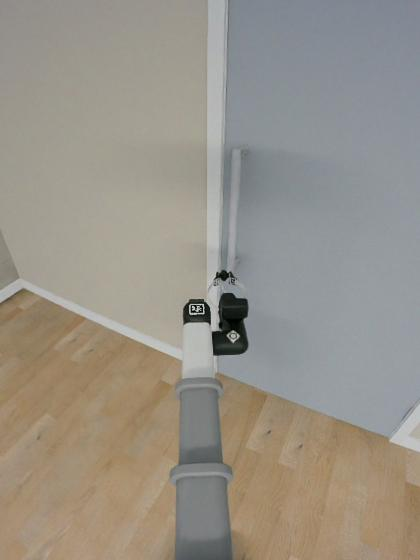

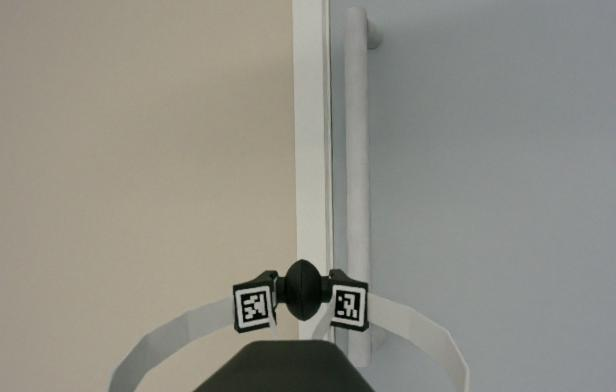

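Emit:
move:
  blocking: false
  r2: {"base":{"translate_m":0.30,"strafe_m":-0.062},"joints":{"gripper_m":0.065}}
  cameras: []

Emit:
wait:
  seconds: 3
  cameras: ["r2_wrist_camera"]

Emit:
move:
  blocking: false
  r2: {"joints":{"arm_m":0.437},"pace":"slow","contact_limits":{"arm_m":0.0}}
  cameras: []

Emit:
wait:
  seconds: 1
  cameras: ["r2_wrist_camera"]

Scene clock: 292.13 s.
move: r2 moving
r1: as last shown
r1.lidar_m: 1.31 1.34 1.72 2.40 2.27 1.60 1.51 1.59 2.13 2.27 1.86 1.30
r1.motor_effort: lift_m=+24(24) arm_m=-4(4) wheel_0=-3(3) wheel_1=-1(1) wheel_2=+1(1)
r1.servo_current: wrist_yaw_rad=52(65) wrist_pitch_rad=46(46) wrist_roll_rad=46(59) gripper_m=39(46)
r1.wrist_depth_mm: 1060 - - - 1078 - - / 1060 - - - 1118 - - / 1042 - - - 1118 - - / 1008 - - - 1118 - - / 1025 - - - 1118 - - / 1078 - 190 - 187 - - / 1078 140 - 136 182 - -
r2.base_odometry: x=-1.579 y=-2.914 heading=-1.589
r2.turned_by_wheels: +0.000
r2.turned_by_imu: +0.001
r2.base_tilt: forward=-0.7 right=+0.1
r2.lidar_m: 1.10 1.59 2.37 2.45 3.41 0.93 1.03 2.45 2.35 1.62 1.15 1.11
r2.base_status: translate_m moving; strafe_m moving
r2.joint_positions: lift_m=+0.850 arm_m=+0.400 wrist_yaw_rad=+0.000 wrist_pitch_rad=+0.002 wrist_roll_rad=+0.000 gripper_m=+0.002
r2.joint_status: gripper_m moving
r2.measured_speeds: translate_m=+0.122 strafe_m=-0.025 rotate_rad=-0.003 lift_m=+0.000 arm_m=+0.000 wrist_yaw_rad=+0.000 wrist_pitch_rad=+0.000 wrist_roll_rad=+0.000
r2.motor_effort: lift_m=+21(21) arm_m=+5(5) wheel_0=+9(10) wheel_1=+7(7) wheel_2=-13(13)
r2.servo_current: wrist_yaw_rad=39(52) wrist_pitch_rad=46(46) wrist_roll_rad=39(59) gripper_m=98(104)
r2.contact_limits: arm_m 0
r2.hand_pose: x=+0.8592 y=-0.0875 z=+1.0275 quat_wxyz=(+1.000, +0.000, +0.001, +0.000) (m; r2's base frame)
r2.wrist_depth_mm: - - - 580 504 - - / - - - 585 - - - / - - - 580 - - - / - - - 585 - - - / - - - 488 - - - / - - 179 192 175 - - / - - - - - - -
pictures: none
No camera images: "cameras" was empty.

Scene clock: 294.10 s.
earlier move: r2 done
r1.base_odometry: x=+0.782 y=+1.506 heading=+2.871
r1.turned_by_wheels: +0.000
r1.turned_by_imu: +0.000
r1.base_tilt: forward=-1.6 right=+1.3
r1.lidar_m: 1.31 1.36 1.70 2.42 2.25 1.63 1.51 1.59 2.16 2.26 1.87 1.32
r1.base_status: not commanded
r1.joint_positions: lift_m=+0.700 arm_m=+0.000 wrist_yaw_rad=+0.002 wrist_pitch_rad=+0.002 wrist_roll_rad=+0.000 gripper_m=+0.056
r1.joint_status: not commanded
r1.measured_speeds: all 0
r1.motor_effort: lift_m=+24(24) arm_m=-4(4) wheel_0=-3(3) wheel_1=+0(1) wheel_2=+1(1)
r1.servo_current: wrist_yaw_rad=39(85) wrist_pitch_rad=52(52) wrist_roll_rad=59(65) gripper_m=46(52)
r1.hand_pose: x=+0.4595 y=-0.0867 z=+0.8772 quat_wxyz=(+1.000, +0.000, +0.001, +0.001) (m; r1's base frame)
r1.wrist_depth_mm: 1042 - - - 1078 - - / 1060 - - - 1098 - - / 1042 - - - 1118 - - / 1008 - - - 1098 - - / 1008 - - - 1078 - - / 1098 - 190 - 187 - - / 1060 141 - 137 182 - -
r2.base_odometry: x=-1.640 y=-3.182 heading=-1.589
r2.turned_by_wheels: +0.000
r2.turned_by_imu: +0.001
r2.base_tilt: forward=-0.7 right=+0.0
r2.lidar_m: 0.85 1.21 2.30 2.40 3.27 1.19 1.31 2.56 2.46 1.20 0.87 0.81
r2.base_status: done
r2.joint_positions: lift_m=+0.850 arm_m=+0.400 wrist_yaw_rad=+0.000 wrist_pitch_rad=+0.002 wrist_roll_rad=+0.000 gripper_m=+0.065
r2.joint_status: all done
r2.measured_speeds: all 0
r2.motor_effort: lift_m=+21(21) arm_m=+5(5) wheel_0=+2(12) wheel_1=+4(7) wheel_2=-2(14)
r2.servo_current: wrist_yaw_rad=46(52) wrist_pitch_rad=33(46) wrist_roll_rad=46(59) gripper_m=52(104)
r2.contact_limits: arm_m 0
r2.hand_pose: x=+0.8592 y=-0.0875 z=+1.0275 quat_wxyz=(+1.000, +0.000, +0.001, +0.000) (m; r2's base frame)
r2.wrist_depth_mm: - 421 325 211 258 228 210 / - 421 332 212 258 229 211 / - 427 334 213 262 231 211 / - 430 336 216 264 233 214 / - 436 338 218 260 234 215 / - 436 195 214 193 234 216 / - 410 347 - 263 227 216
wait: 1.97 of 3 s (r2 has come to rest)
pictures: r2_wrist_camera
Images, in order (width x height): r2_wrist_camera 616x392.

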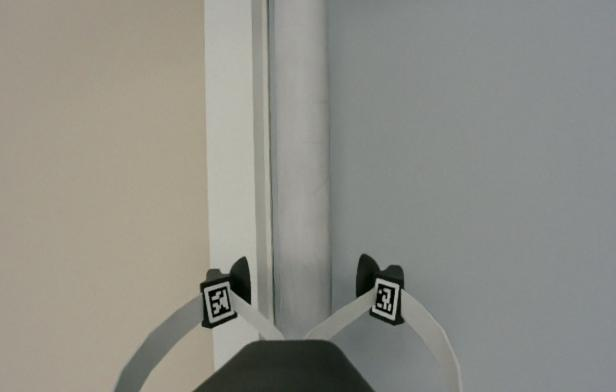

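Scene clock: 294.60 s.
move: r2 moving
r1: as last shown
r1.base_tilt: forward=-1.6 right=+1.2
r1.lidar_m: 1.32 1.36 1.72 2.41 2.29 1.60 1.52 1.59 2.14 2.28 1.87 1.32
r1.servo_current: wrist_yaw_rad=52(59) wrist_pitch_rad=39(46) wrist_roll_rad=39(59) gripper_m=46(46)
r1.wrist_depth_mm: 1042 - - - 1060 - - / 1060 - - - 1118 - - / 1042 - - - 1118 - - / 1025 - - - 1118 - - / 1025 - - - 1078 - - / 1098 - 190 - 188 - - / 1078 141 - 137 182 - -
r2.base_odometry: x=-1.640 y=-3.182 heading=-1.589
r2.turned_by_wheels: +0.000
r2.turned_by_imu: +0.000
r2.base_tilt: forward=-0.7 right=+0.0
r2.lidar_m: 0.84 1.22 2.29 2.39 3.26 1.15 1.32 2.57 2.43 1.21 0.89 0.82
r2.base_status: not commanded
r2.joint_positions: lift_m=+0.850 arm_m=+0.412 wrist_yaw_rad=+0.000 wrist_pitch_rad=+0.002 wrist_roll_rad=+0.000 gripper_m=+0.065
r2.joint_status: arm_m moving
r2.measured_speeds: translate_m=+0.000 strafe_m=+0.000 rotate_rad=+0.000 lift_m=+0.000 arm_m=+0.049 wrist_yaw_rad=+0.000 wrist_pitch_rad=+0.000 wrist_roll_rad=+0.000
r2.motor_effort: lift_m=+21(21) arm_m=+7(12) wheel_0=+2(2) wheel_1=+4(4) wheel_2=-2(2)
r2.servo_current: wrist_yaw_rad=39(52) wrist_pitch_rad=39(46) wrist_roll_rad=46(52) gripper_m=52(52)
r2.contact_limits: arm_m 0
r2.hand_pose: x=+0.8717 y=-0.0875 z=+1.0275 quat_wxyz=(+1.000, +0.000, +0.001, +0.000) (m; r2's base frame)
r2.wrist_depth_mm: - 407 314 201 249 220 202 / - 407 317 202 251 222 - / - 410 320 202 252 223 205 / - 415 324 204 254 225 206 / - 421 325 206 248 226 208 / - 427 191 204 194 223 209 / - 433 334 - 252 217 209
pictures: none
No camera images: "cameras" was empty.

Scene clock: 295.60 s.
earlier move: r2 contact_stop
r1.base_odometry: x=+0.782 y=+1.506 heading=+2.871
r1.turned_by_wheels: +0.000
r1.turned_by_imu: +0.000
r1.base_tilt: forward=-1.6 right=+1.3
r1.lidar_m: 1.31 1.35 1.71 2.42 2.29 1.62 1.53 1.57 2.14 2.28 1.87 1.30
r1.base_status: not commanded
r1.joint_positions: lift_m=+0.700 arm_m=+0.000 wrist_yaw_rad=+0.002 wrist_pitch_rad=+0.002 wrist_roll_rad=+0.000 gripper_m=+0.056
r1.joint_status: not commanded
r1.measured_speeds: all 0
r1.motor_effort: lift_m=+24(24) arm_m=-4(4) wheel_0=-2(3) wheel_1=-1(1) wheel_2=+1(1)
r1.servo_current: wrist_yaw_rad=39(72) wrist_pitch_rad=52(52) wrist_roll_rad=46(65) gripper_m=39(46)
r1.hand_pose: x=+0.4595 y=-0.0867 z=+0.8772 quat_wxyz=(+1.000, +0.000, +0.001, +0.001) (m; r1's base frame)
r1.wrist_depth_mm: 1025 - - - 1060 - - / 1042 - - - 1098 - - / 1078 - - - 1118 - - / 1008 - - - 1118 - - / 1025 - - - 1098 - - / 1060 - 190 - 187 - - / 1060 140 - 137 182 - -
r2.base_odometry: x=-1.640 y=-3.182 heading=-1.589
r2.turned_by_wheels: +0.000
r2.turned_by_imu: +0.000
r2.base_tilt: forward=-0.7 right=+0.1
r2.lidar_m: 0.85 1.23 2.29 2.38 3.25 1.18 1.33 2.56 2.43 1.23 0.88 0.82
r2.base_status: not commanded
r2.joint_positions: lift_m=+0.850 arm_m=+0.437 wrist_yaw_rad=-0.001 wrist_pitch_rad=+0.002 wrist_roll_rad=+0.000 gripper_m=+0.065
r2.joint_status: arm_m contact_stop
r2.measured_speeds: all 0
r2.on_its_own: arm_m is slack since a contact_stop
r2.motor_effort: lift_m=+21(21) arm_m=+0(12) wheel_0=+2(2) wheel_1=+4(5) wheel_2=-2(2)
r2.servo_current: wrist_yaw_rad=46(59) wrist_pitch_rad=39(46) wrist_roll_rad=46(52) gripper_m=52(59)
r2.contact_limits: arm_m 0
r2.hand_pose: x=+0.8957 y=-0.0878 z=+1.0275 quat_wxyz=(+1.000, +0.000, +0.001, -0.001) (m; r2's base frame)
r2.wrist_depth_mm: 442 362 282 182 225 201 185 / 445 364 287 182 228 202 186 / 449 368 289 178 229 204 187 / 452 373 290 180 232 205 189 / 449 375 291 178 228 206 187 / 452 379 193 178 192 206 190 / 462 384 298 - 232 201 190
wait: 1.00 s; no rest
pictures: r2_wrist_camera
Images, in order (width x height): r2_wrist_camera 616x392.

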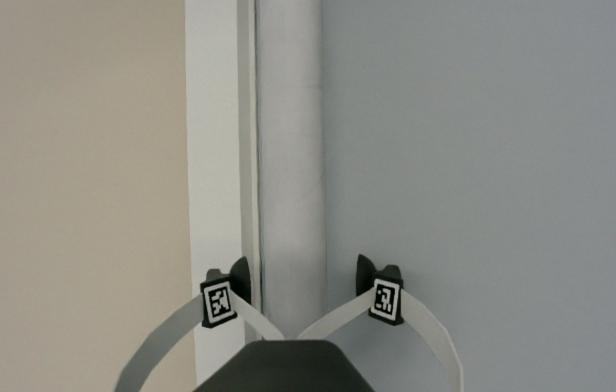

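Emit:
move:
  blocking: false
  r2: {"joints":{"gripper_m":-0.035,"arm_m":0.434}}
  cameras: []

Emit:
wait:
  seconds: 2
  cameras: ["r2_wrist_camera"]

Scene clock: 300.97 s.
earlier move: r2 contact_stop
move: r2 moving
r1: as last shown
r1.lidar_m: 1.31 1.34 1.72 2.41 2.30 1.59 1.52 1.58 2.11 2.29 1.85 1.32
r1.motor_effort: lift_m=+24(24) arm_m=-4(4) wheel_0=-3(3) wheel_1=+0(1) wheel_2=+1(1)
r1.servo_current: wrist_yaw_rad=46(59) wrist_pitch_rad=33(46) wrist_roll_rad=39(65) gripper_m=39(46)
r1.wrist_depth_mm: 1042 - - - 1042 - - / 1042 - - - 1098 - - / 1060 - - - 1098 - - / 991 - - - 1118 - - / 1025 - - - 1098 - - / 1078 - 191 - 188 - - / 1060 141 - 137 182 - -
r2.base_odometry: x=-1.640 y=-3.182 heading=-1.589
r2.turned_by_wheels: +0.000
r2.turned_by_imu: +0.001
r2.base_tilt: forward=-0.7 right=+0.1
r2.lidar_m: 0.85 1.19 2.28 2.41 3.29 1.18 1.30 2.54 2.45 1.24 0.85 0.83
r2.base_status: not commanded
r2.joint_positions: lift_m=+0.850 arm_m=+0.434 wrist_yaw_rad=-0.001 wrist_pitch_rad=+0.002 wrist_roll_rad=+0.000 gripper_m=+0.046
r2.joint_status: arm_m earlier contact_stop (moved +0.037 of +0.037); arm_m done; gripper_m moving
r2.measured_speeds: all 0
r2.motor_effort: lift_m=+21(21) arm_m=-6(10) wheel_0=+2(2) wheel_1=+4(5) wheel_2=-2(2)
r2.servo_current: wrist_yaw_rad=46(59) wrist_pitch_rad=33(46) wrist_roll_rad=59(59) gripper_m=130(130)
r2.hand_pose: x=+0.8933 y=-0.0878 z=+1.0275 quat_wxyz=(+1.000, +0.000, +0.001, -0.001) (m; r2's base frame)
r2.wrist_depth_mm: 449 366 286 178 229 202 186 / 452 370 289 181 230 204 187 / 445 373 290 181 232 205 189 / 452 373 294 178 233 206 190 / 455 379 296 180 230 208 - / 459 389 196 179 193 208 191 / - 389 301 - 233 201 192
pictures: none
No camera images: "cameras" was empty.

Scene clock: 302.17 s.
earlier move: r2 done
r1.base_odometry: x=+0.782 y=+1.506 heading=+2.871
r1.turned_by_wheels: +0.000
r1.turned_by_imu: +0.000
r1.base_tilt: forward=-1.6 right=+1.3
r1.lidar_m: 1.31 1.35 1.70 2.40 2.29 1.60 1.53 1.58 2.12 2.29 1.83 1.32
r1.base_status: not commanded
r1.joint_positions: lift_m=+0.700 arm_m=+0.000 wrist_yaw_rad=+0.002 wrist_pitch_rad=+0.002 wrist_roll_rad=+0.000 gripper_m=+0.056
r1.joint_status: not commanded
r1.measured_speeds: all 0
r1.motor_effort: lift_m=+24(24) arm_m=-4(4) wheel_0=-3(3) wheel_1=-1(1) wheel_2=+1(1)
r1.servo_current: wrist_yaw_rad=39(65) wrist_pitch_rad=46(52) wrist_roll_rad=46(65) gripper_m=39(46)
r1.hand_pose: x=+0.4595 y=-0.0867 z=+0.8772 quat_wxyz=(+1.000, +0.000, +0.001, +0.001) (m; r1's base frame)
r1.wrist_depth_mm: 1042 - - - 1042 - - / 1060 - - - 1138 - - / 1042 - - - 1078 - - / 1008 - - - 1118 - - / 1025 - - - 1078 - - / 1078 - 190 - 188 - - / 1042 140 - 136 182 - -
r2.base_odometry: x=-1.640 y=-3.182 heading=-1.589
r2.turned_by_wheels: +0.000
r2.turned_by_imu: -0.003
r2.base_tilt: forward=-0.6 right=+0.0
r2.lidar_m: 0.84 1.21 2.29 2.39 3.26 1.15 1.32 2.56 2.45 1.21 0.89 0.82
r2.base_status: not commanded
r2.joint_positions: lift_m=+0.850 arm_m=+0.434 wrist_yaw_rad=+0.007 wrist_pitch_rad=+0.002 wrist_roll_rad=+0.000 gripper_m=-0.033
r2.joint_status: all done
r2.measured_speeds: all 0
r2.motor_effort: lift_m=+21(21) arm_m=-6(10) wheel_0=-3(5) wheel_1=-2(5) wheel_2=+9(9)
r2.servo_current: wrist_yaw_rad=59(72) wrist_pitch_rad=46(46) wrist_roll_rad=52(65) gripper_m=150(338)
r2.hand_pose: x=+0.8940 y=-0.0854 z=+1.0275 quat_wxyz=(+1.000, +0.000, +0.001, +0.003) (m; r2's base frame)
r2.wrist_depth_mm: 455 375 289 162 216 192 175 / 455 379 291 162 217 191 177 / 462 382 293 164 219 194 178 / 466 387 294 167 220 198 179 / 473 392 298 166 223 196 180 / - 399 185 167 178 194 181 / - 430 332 - 221 187 181
wait: 1.20 of 2 s (r2 has come to rest)
pictures: r2_wrist_camera
Images, in order (width x height): r2_wrist_camera 616x392.

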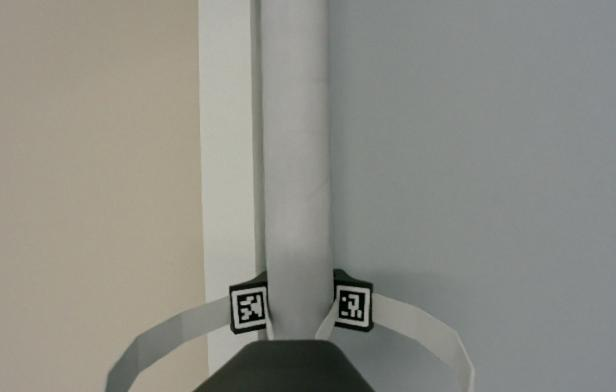

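Cups are now behind the bar. Pull.

Emit:
move:
  blocking: false
  r2: {"base":{"translate_m":-0.304,"strafe_m":0.065},"pace":"slow","contact_limits":{"translate_m":0.7}}
  cameras: []

Emit:
wait:
  seconds: 4
  cameras: ["r2_wrist_camera","r2_head_camera"]

Scene clock: 305.83 s.
move: r2 moving
r1: as last shown
r1.base_tilt: forward=-1.6 right=+1.2
r1.lidar_m: 1.30 1.37 1.73 2.41 2.27 1.62 1.52 1.59 2.13 2.28 1.84 1.29
r1.motor_effort: lift_m=+24(24) arm_m=-3(4) wheel_0=-2(3) wheel_1=-1(1) wheel_2=+1(1)
r1.servo_current: wrist_yaw_rad=39(59) wrist_pitch_rad=46(52) wrist_roll_rad=39(59) gripper_m=39(46)
r1.wrist_depth_mm: 1042 - - - 1042 - - / 1042 - - - 1118 - - / 1060 - - - 1138 - - / 1025 - - - 1118 - - / 1025 - - - - - - / 1060 - 190 - 187 - - / 1078 141 - 137 182 - -
r2.base_odometry: x=-1.637 y=-3.170 heading=-1.588
r2.turned_by_wheels: +0.001
r2.turned_by_imu: +0.000
r2.base_tilt: forward=-0.6 right=+0.0
r2.lidar_m: 0.83 1.21 2.30 2.38 3.25 1.16 1.33 2.55 2.43 1.20 0.89 0.84
r2.base_status: translate_m moving; strafe_m moving
r2.joint_positions: lift_m=+0.850 arm_m=+0.434 wrist_yaw_rad=+0.009 wrist_pitch_rad=+0.002 wrist_roll_rad=+0.000 gripper_m=-0.033
r2.joint_status: not commanded
r2.measured_speeds: translate_m=-0.047 strafe_m=+0.010 rotate_rad=+0.001 lift_m=+0.000 arm_m=+0.000 wrist_yaw_rad=+0.012 wrist_pitch_rad=+0.000 wrist_roll_rad=+0.000
r2.motor_effort: lift_m=+21(21) arm_m=-6(7) wheel_0=-6(10) wheel_1=-7(9) wheel_2=+24(24)
r2.servo_current: wrist_yaw_rad=59(65) wrist_pitch_rad=39(46) wrist_roll_rad=46(52) gripper_m=143(150)
r2.contact_limits: translate_m 0.7
r2.hand_pose: x=+0.8942 y=-0.0849 z=+1.0275 quat_wxyz=(+1.000, +0.000, +0.001, +0.004) (m; r2's base frame)
r2.wrist_depth_mm: - 402 304 162 216 191 176 / - 399 309 163 217 192 177 / - 402 309 163 219 194 178 / - 407 312 167 220 198 180 / - 413 315 166 222 196 180 / - 418 185 167 179 193 181 / - 459 351 - 220 191 182
pictures: none
No camera images: "cameras" was empty.

Scene clock: 309.70 s.
earlier move: r2 done
r1.base_odometry: x=+0.782 y=+1.506 heading=+2.871
r1.turned_by_wheels: +0.000
r1.turned_by_imu: +0.000
r1.base_tilt: forward=-1.6 right=+1.2
r1.lidar_m: 1.45 1.35 1.71 2.40 2.26 1.63 1.52 1.59 2.14 2.29 1.85 1.31
r1.base_status: not commanded
r1.joint_positions: lift_m=+0.700 arm_m=+0.000 wrist_yaw_rad=+0.002 wrist_pitch_rad=+0.002 wrist_roll_rad=+0.000 gripper_m=+0.056
r1.joint_status: not commanded
r1.measured_speeds: all 0
r1.motor_effort: lift_m=+24(24) arm_m=-4(4) wheel_0=-3(3) wheel_1=-1(1) wheel_2=+1(1)
r1.servo_current: wrist_yaw_rad=72(72) wrist_pitch_rad=46(52) wrist_roll_rad=33(72) gripper_m=39(52)
r1.hand_pose: x=+0.4595 y=-0.0867 z=+0.8772 quat_wxyz=(+1.000, +0.000, +0.001, +0.001) (m; r1's base frame)
r1.wrist_depth_mm: 1008 - - - - - - / 1042 - - - - - - / 1042 - - - - - - / 991 - - - - - - / 1008 - - - - - - / 1098 - 190 - 188 - - / 1060 140 - 136 1098 - -
r2.base_odometry: x=-1.570 y=-2.880 heading=-1.587
r2.turned_by_wheels: +0.001
r2.turned_by_imu: +0.009
r2.base_tilt: forward=-0.6 right=+0.1
r2.lidar_m: 0.83 1.65 2.38 2.50 3.41 0.88 1.02 2.44 2.35 1.62 1.10 0.90
r2.base_status: done
r2.joint_positions: lift_m=+0.850 arm_m=+0.434 wrist_yaw_rad=+0.019 wrist_pitch_rad=+0.002 wrist_roll_rad=+0.000 gripper_m=-0.033
r2.joint_status: not commanded
r2.measured_speeds: all 0
r2.on_its_own: wrist_yaw_rad is at rest, and its servo_current (111 mA) is outside its rest range (0 to 104 mA)
r2.motor_effort: lift_m=+21(21) arm_m=-6(7) wheel_0=+4(11) wheel_1=-2(9) wheel_2=+25(33)
r2.servo_current: wrist_yaw_rad=111(124) wrist_pitch_rad=39(52) wrist_roll_rad=52(59) gripper_m=130(156)
r2.contact_limits: translate_m 0.7
r2.hand_pose: x=+0.8951 y=-0.0820 z=+1.0275 quat_wxyz=(+1.000, +0.000, +0.001, +0.009) (m; r2's base frame)
r2.wrist_depth_mm: - - 253 164 224 213 203 / - - 254 163 229 213 - / - - 256 165 228 214 206 / - - 258 166 229 216 207 / - - 260 166 230 217 208 / - - 180 167 180 219 210 / - - - - 232 214 210
wait: 3.87 of 4 s (r2 has come to rest)
pictures: r2_head_camera, r2_wrist_camera
Images, in order (width x height): r2_head_camera 420x560, r2_wrist_camera 616x392.

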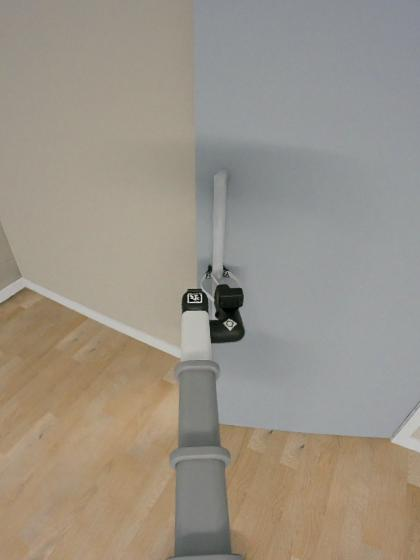

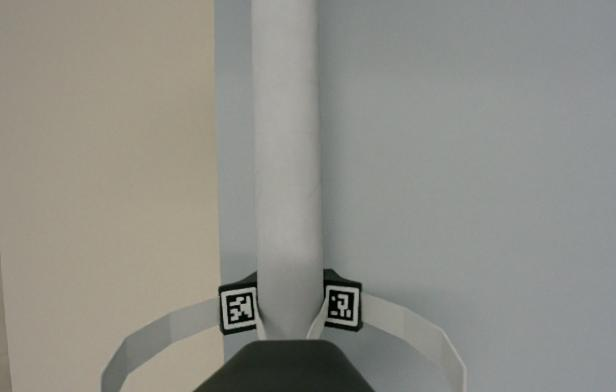

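Emit:
move:
  blocking: false
  r2: {"base":{"translate_m":-0.309,"strafe_m":-0.045},"pace":"slow","contact_limits":{"translate_m":0.7}}
  cameras: []

Emit:
wait:
  seconds: 4
  cameras: ["r2_wrist_camera","r2_head_camera"]

Scene clock: 315.97 s.
move: r2 moving
r1: as last shown
r1.base_tilt: forward=-1.6 right=+1.3
r1.lidar_m: 1.45 1.37 1.71 2.40 2.27 1.62 1.52 1.56 2.14 2.28 1.87 1.33
r1.motor_effort: lift_m=+24(24) arm_m=-4(4) wheel_0=-2(3) wheel_1=-1(1) wheel_2=+1(1)
r1.servo_current: wrist_yaw_rad=52(59) wrist_pitch_rad=39(46) wrist_roll_rad=46(59) gripper_m=46(46)
r1.wrist_depth_mm: - - - - - - - / 1042 - - - - - - / 1008 - - 1397 - - - / 1008 - - - - - - / 1008 - - - - - - / 1098 - 191 - 187 - - / 1060 140 - 136 1098 - -
r2.base_odometry: x=-1.571 y=-2.867 heading=-1.585
r2.turned_by_wheels: +0.003
r2.turned_by_imu: +0.004
r2.base_tilt: forward=-0.6 right=+0.0
r2.lidar_m: 0.84 1.64 2.39 2.51 3.38 0.88 1.01 2.44 2.36 1.63 1.11 0.89
r2.base_status: translate_m moving; strafe_m moving
r2.joint_positions: lift_m=+0.850 arm_m=+0.434 wrist_yaw_rad=+0.019 wrist_pitch_rad=+0.002 wrist_roll_rad=+0.000 gripper_m=-0.033
r2.joint_status: not commanded
r2.measured_speeds: translate_m=-0.049 strafe_m=-0.007 rotate_rad=+0.003 lift_m=+0.000 arm_m=+0.000 wrist_yaw_rad=+0.000 wrist_pitch_rad=+0.000 wrist_roll_rad=+0.000
r2.motor_effort: lift_m=+21(21) arm_m=-7(7) wheel_0=+4(8) wheel_1=-4(6) wheel_2=+30(30)
r2.servo_current: wrist_yaw_rad=117(117) wrist_pitch_rad=39(46) wrist_roll_rad=52(59) gripper_m=130(143)
r2.contact_limits: translate_m 0.7
r2.hand_pose: x=+0.8951 y=-0.0820 z=+1.0275 quat_wxyz=(+1.000, +0.000, +0.001, +0.009) (m; r2's base frame)
r2.wrist_depth_mm: - - 253 164 225 213 204 / - - 254 165 228 215 - / - - 256 165 229 216 206 / - - 257 166 231 217 208 / - - 260 166 232 218 209 / - - 180 167 181 219 210 / - - - - 232 215 211
pictures: none
No camera images: "cameras" was empty.

Scene clock: 319.87 s.
earlier move: r2 done
r1.base_odometry: x=+0.782 y=+1.506 heading=+2.871
r1.turned_by_wheels: +0.000
r1.turned_by_imu: +0.000
r1.base_tilt: forward=-1.6 right=+1.3
r1.lidar_m: 1.52 1.37 1.73 2.41 2.26 1.63 1.52 1.59 2.15 2.28 1.86 1.31
r1.base_status: not commanded
r1.joint_positions: lift_m=+0.700 arm_m=+0.000 wrist_yaw_rad=+0.002 wrist_pitch_rad=+0.002 wrist_roll_rad=+0.000 gripper_m=+0.056
r1.joint_status: not commanded
r1.measured_speeds: all 0
r1.motor_effort: lift_m=+24(24) arm_m=-4(4) wheel_0=-2(4) wheel_1=+0(1) wheel_2=+1(1)
r1.servo_current: wrist_yaw_rad=39(78) wrist_pitch_rad=39(52) wrist_roll_rad=33(65) gripper_m=39(46)
r1.hand_pose: x=+0.4595 y=-0.0867 z=+0.8772 quat_wxyz=(+1.000, +0.000, +0.001, +0.001) (m; r1's base frame)
r1.wrist_depth_mm: - - - - - - - / 991 - - - - - - / 991 - - 1708 - - - / 991 - - - - - - / 1025 - - - - - - / 1078 - 190 - 187 - - / 1060 141 - 137 1098 - -
r2.base_odometry: x=-1.610 y=-2.571 heading=-1.584
r2.turned_by_wheels: +0.001
r2.turned_by_imu: +0.035
r2.base_tilt: forward=-0.6 right=+0.0
r2.lidar_m: 0.83 2.04 2.57 2.72 0.68 0.69 3.01 2.22 2.16 1.89 1.36 0.94
r2.base_status: done
r2.joint_positions: lift_m=+0.850 arm_m=+0.434 wrist_yaw_rad=+0.020 wrist_pitch_rad=+0.002 wrist_roll_rad=+0.000 gripper_m=-0.033
r2.joint_status: not commanded
r2.measured_speeds: all 0
r2.on_its_own: wrist_yaw_rad is at rest, and its servo_current (117 mA) is outside its rest range (0 to 104 mA)
r2.motor_effort: lift_m=+21(21) arm_m=-8(8) wheel_0=+13(20) wheel_1=+3(6) wheel_2=+27(34)
r2.servo_current: wrist_yaw_rad=117(137) wrist_pitch_rad=33(46) wrist_roll_rad=52(65) gripper_m=124(143)
r2.contact_limits: translate_m 0.7
r2.hand_pose: x=+0.8952 y=-0.0817 z=+1.0275 quat_wxyz=(+1.000, +0.000, +0.001, +0.010) (m; r2's base frame)
r2.wrist_depth_mm: - - 241 170 240 240 240 / 1921 - 241 164 241 242 241 / 1983 - 244 170 243 244 242 / - - 245 169 244 244 243 / 1983 - 246 170 246 245 245 / - - 183 170 247 248 247 / - 136 249 - 248 248 247
wait: 3.90 of 4 s (r2 has come to rest)
pictures: r2_head_camera, r2_wrist_camera
Images, in order (width x height): r2_head_camera 420x560, r2_wrist_camera 616x392.

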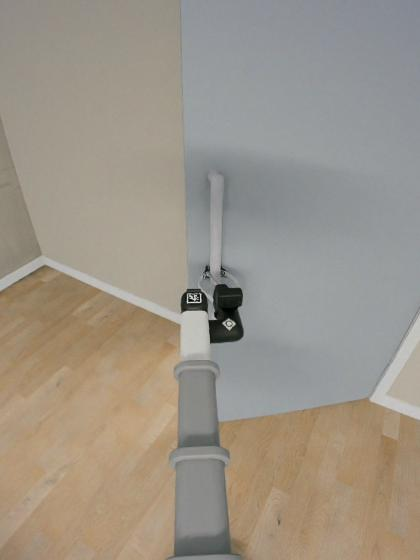

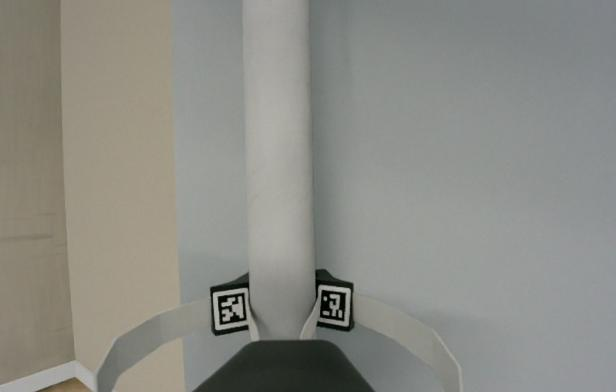

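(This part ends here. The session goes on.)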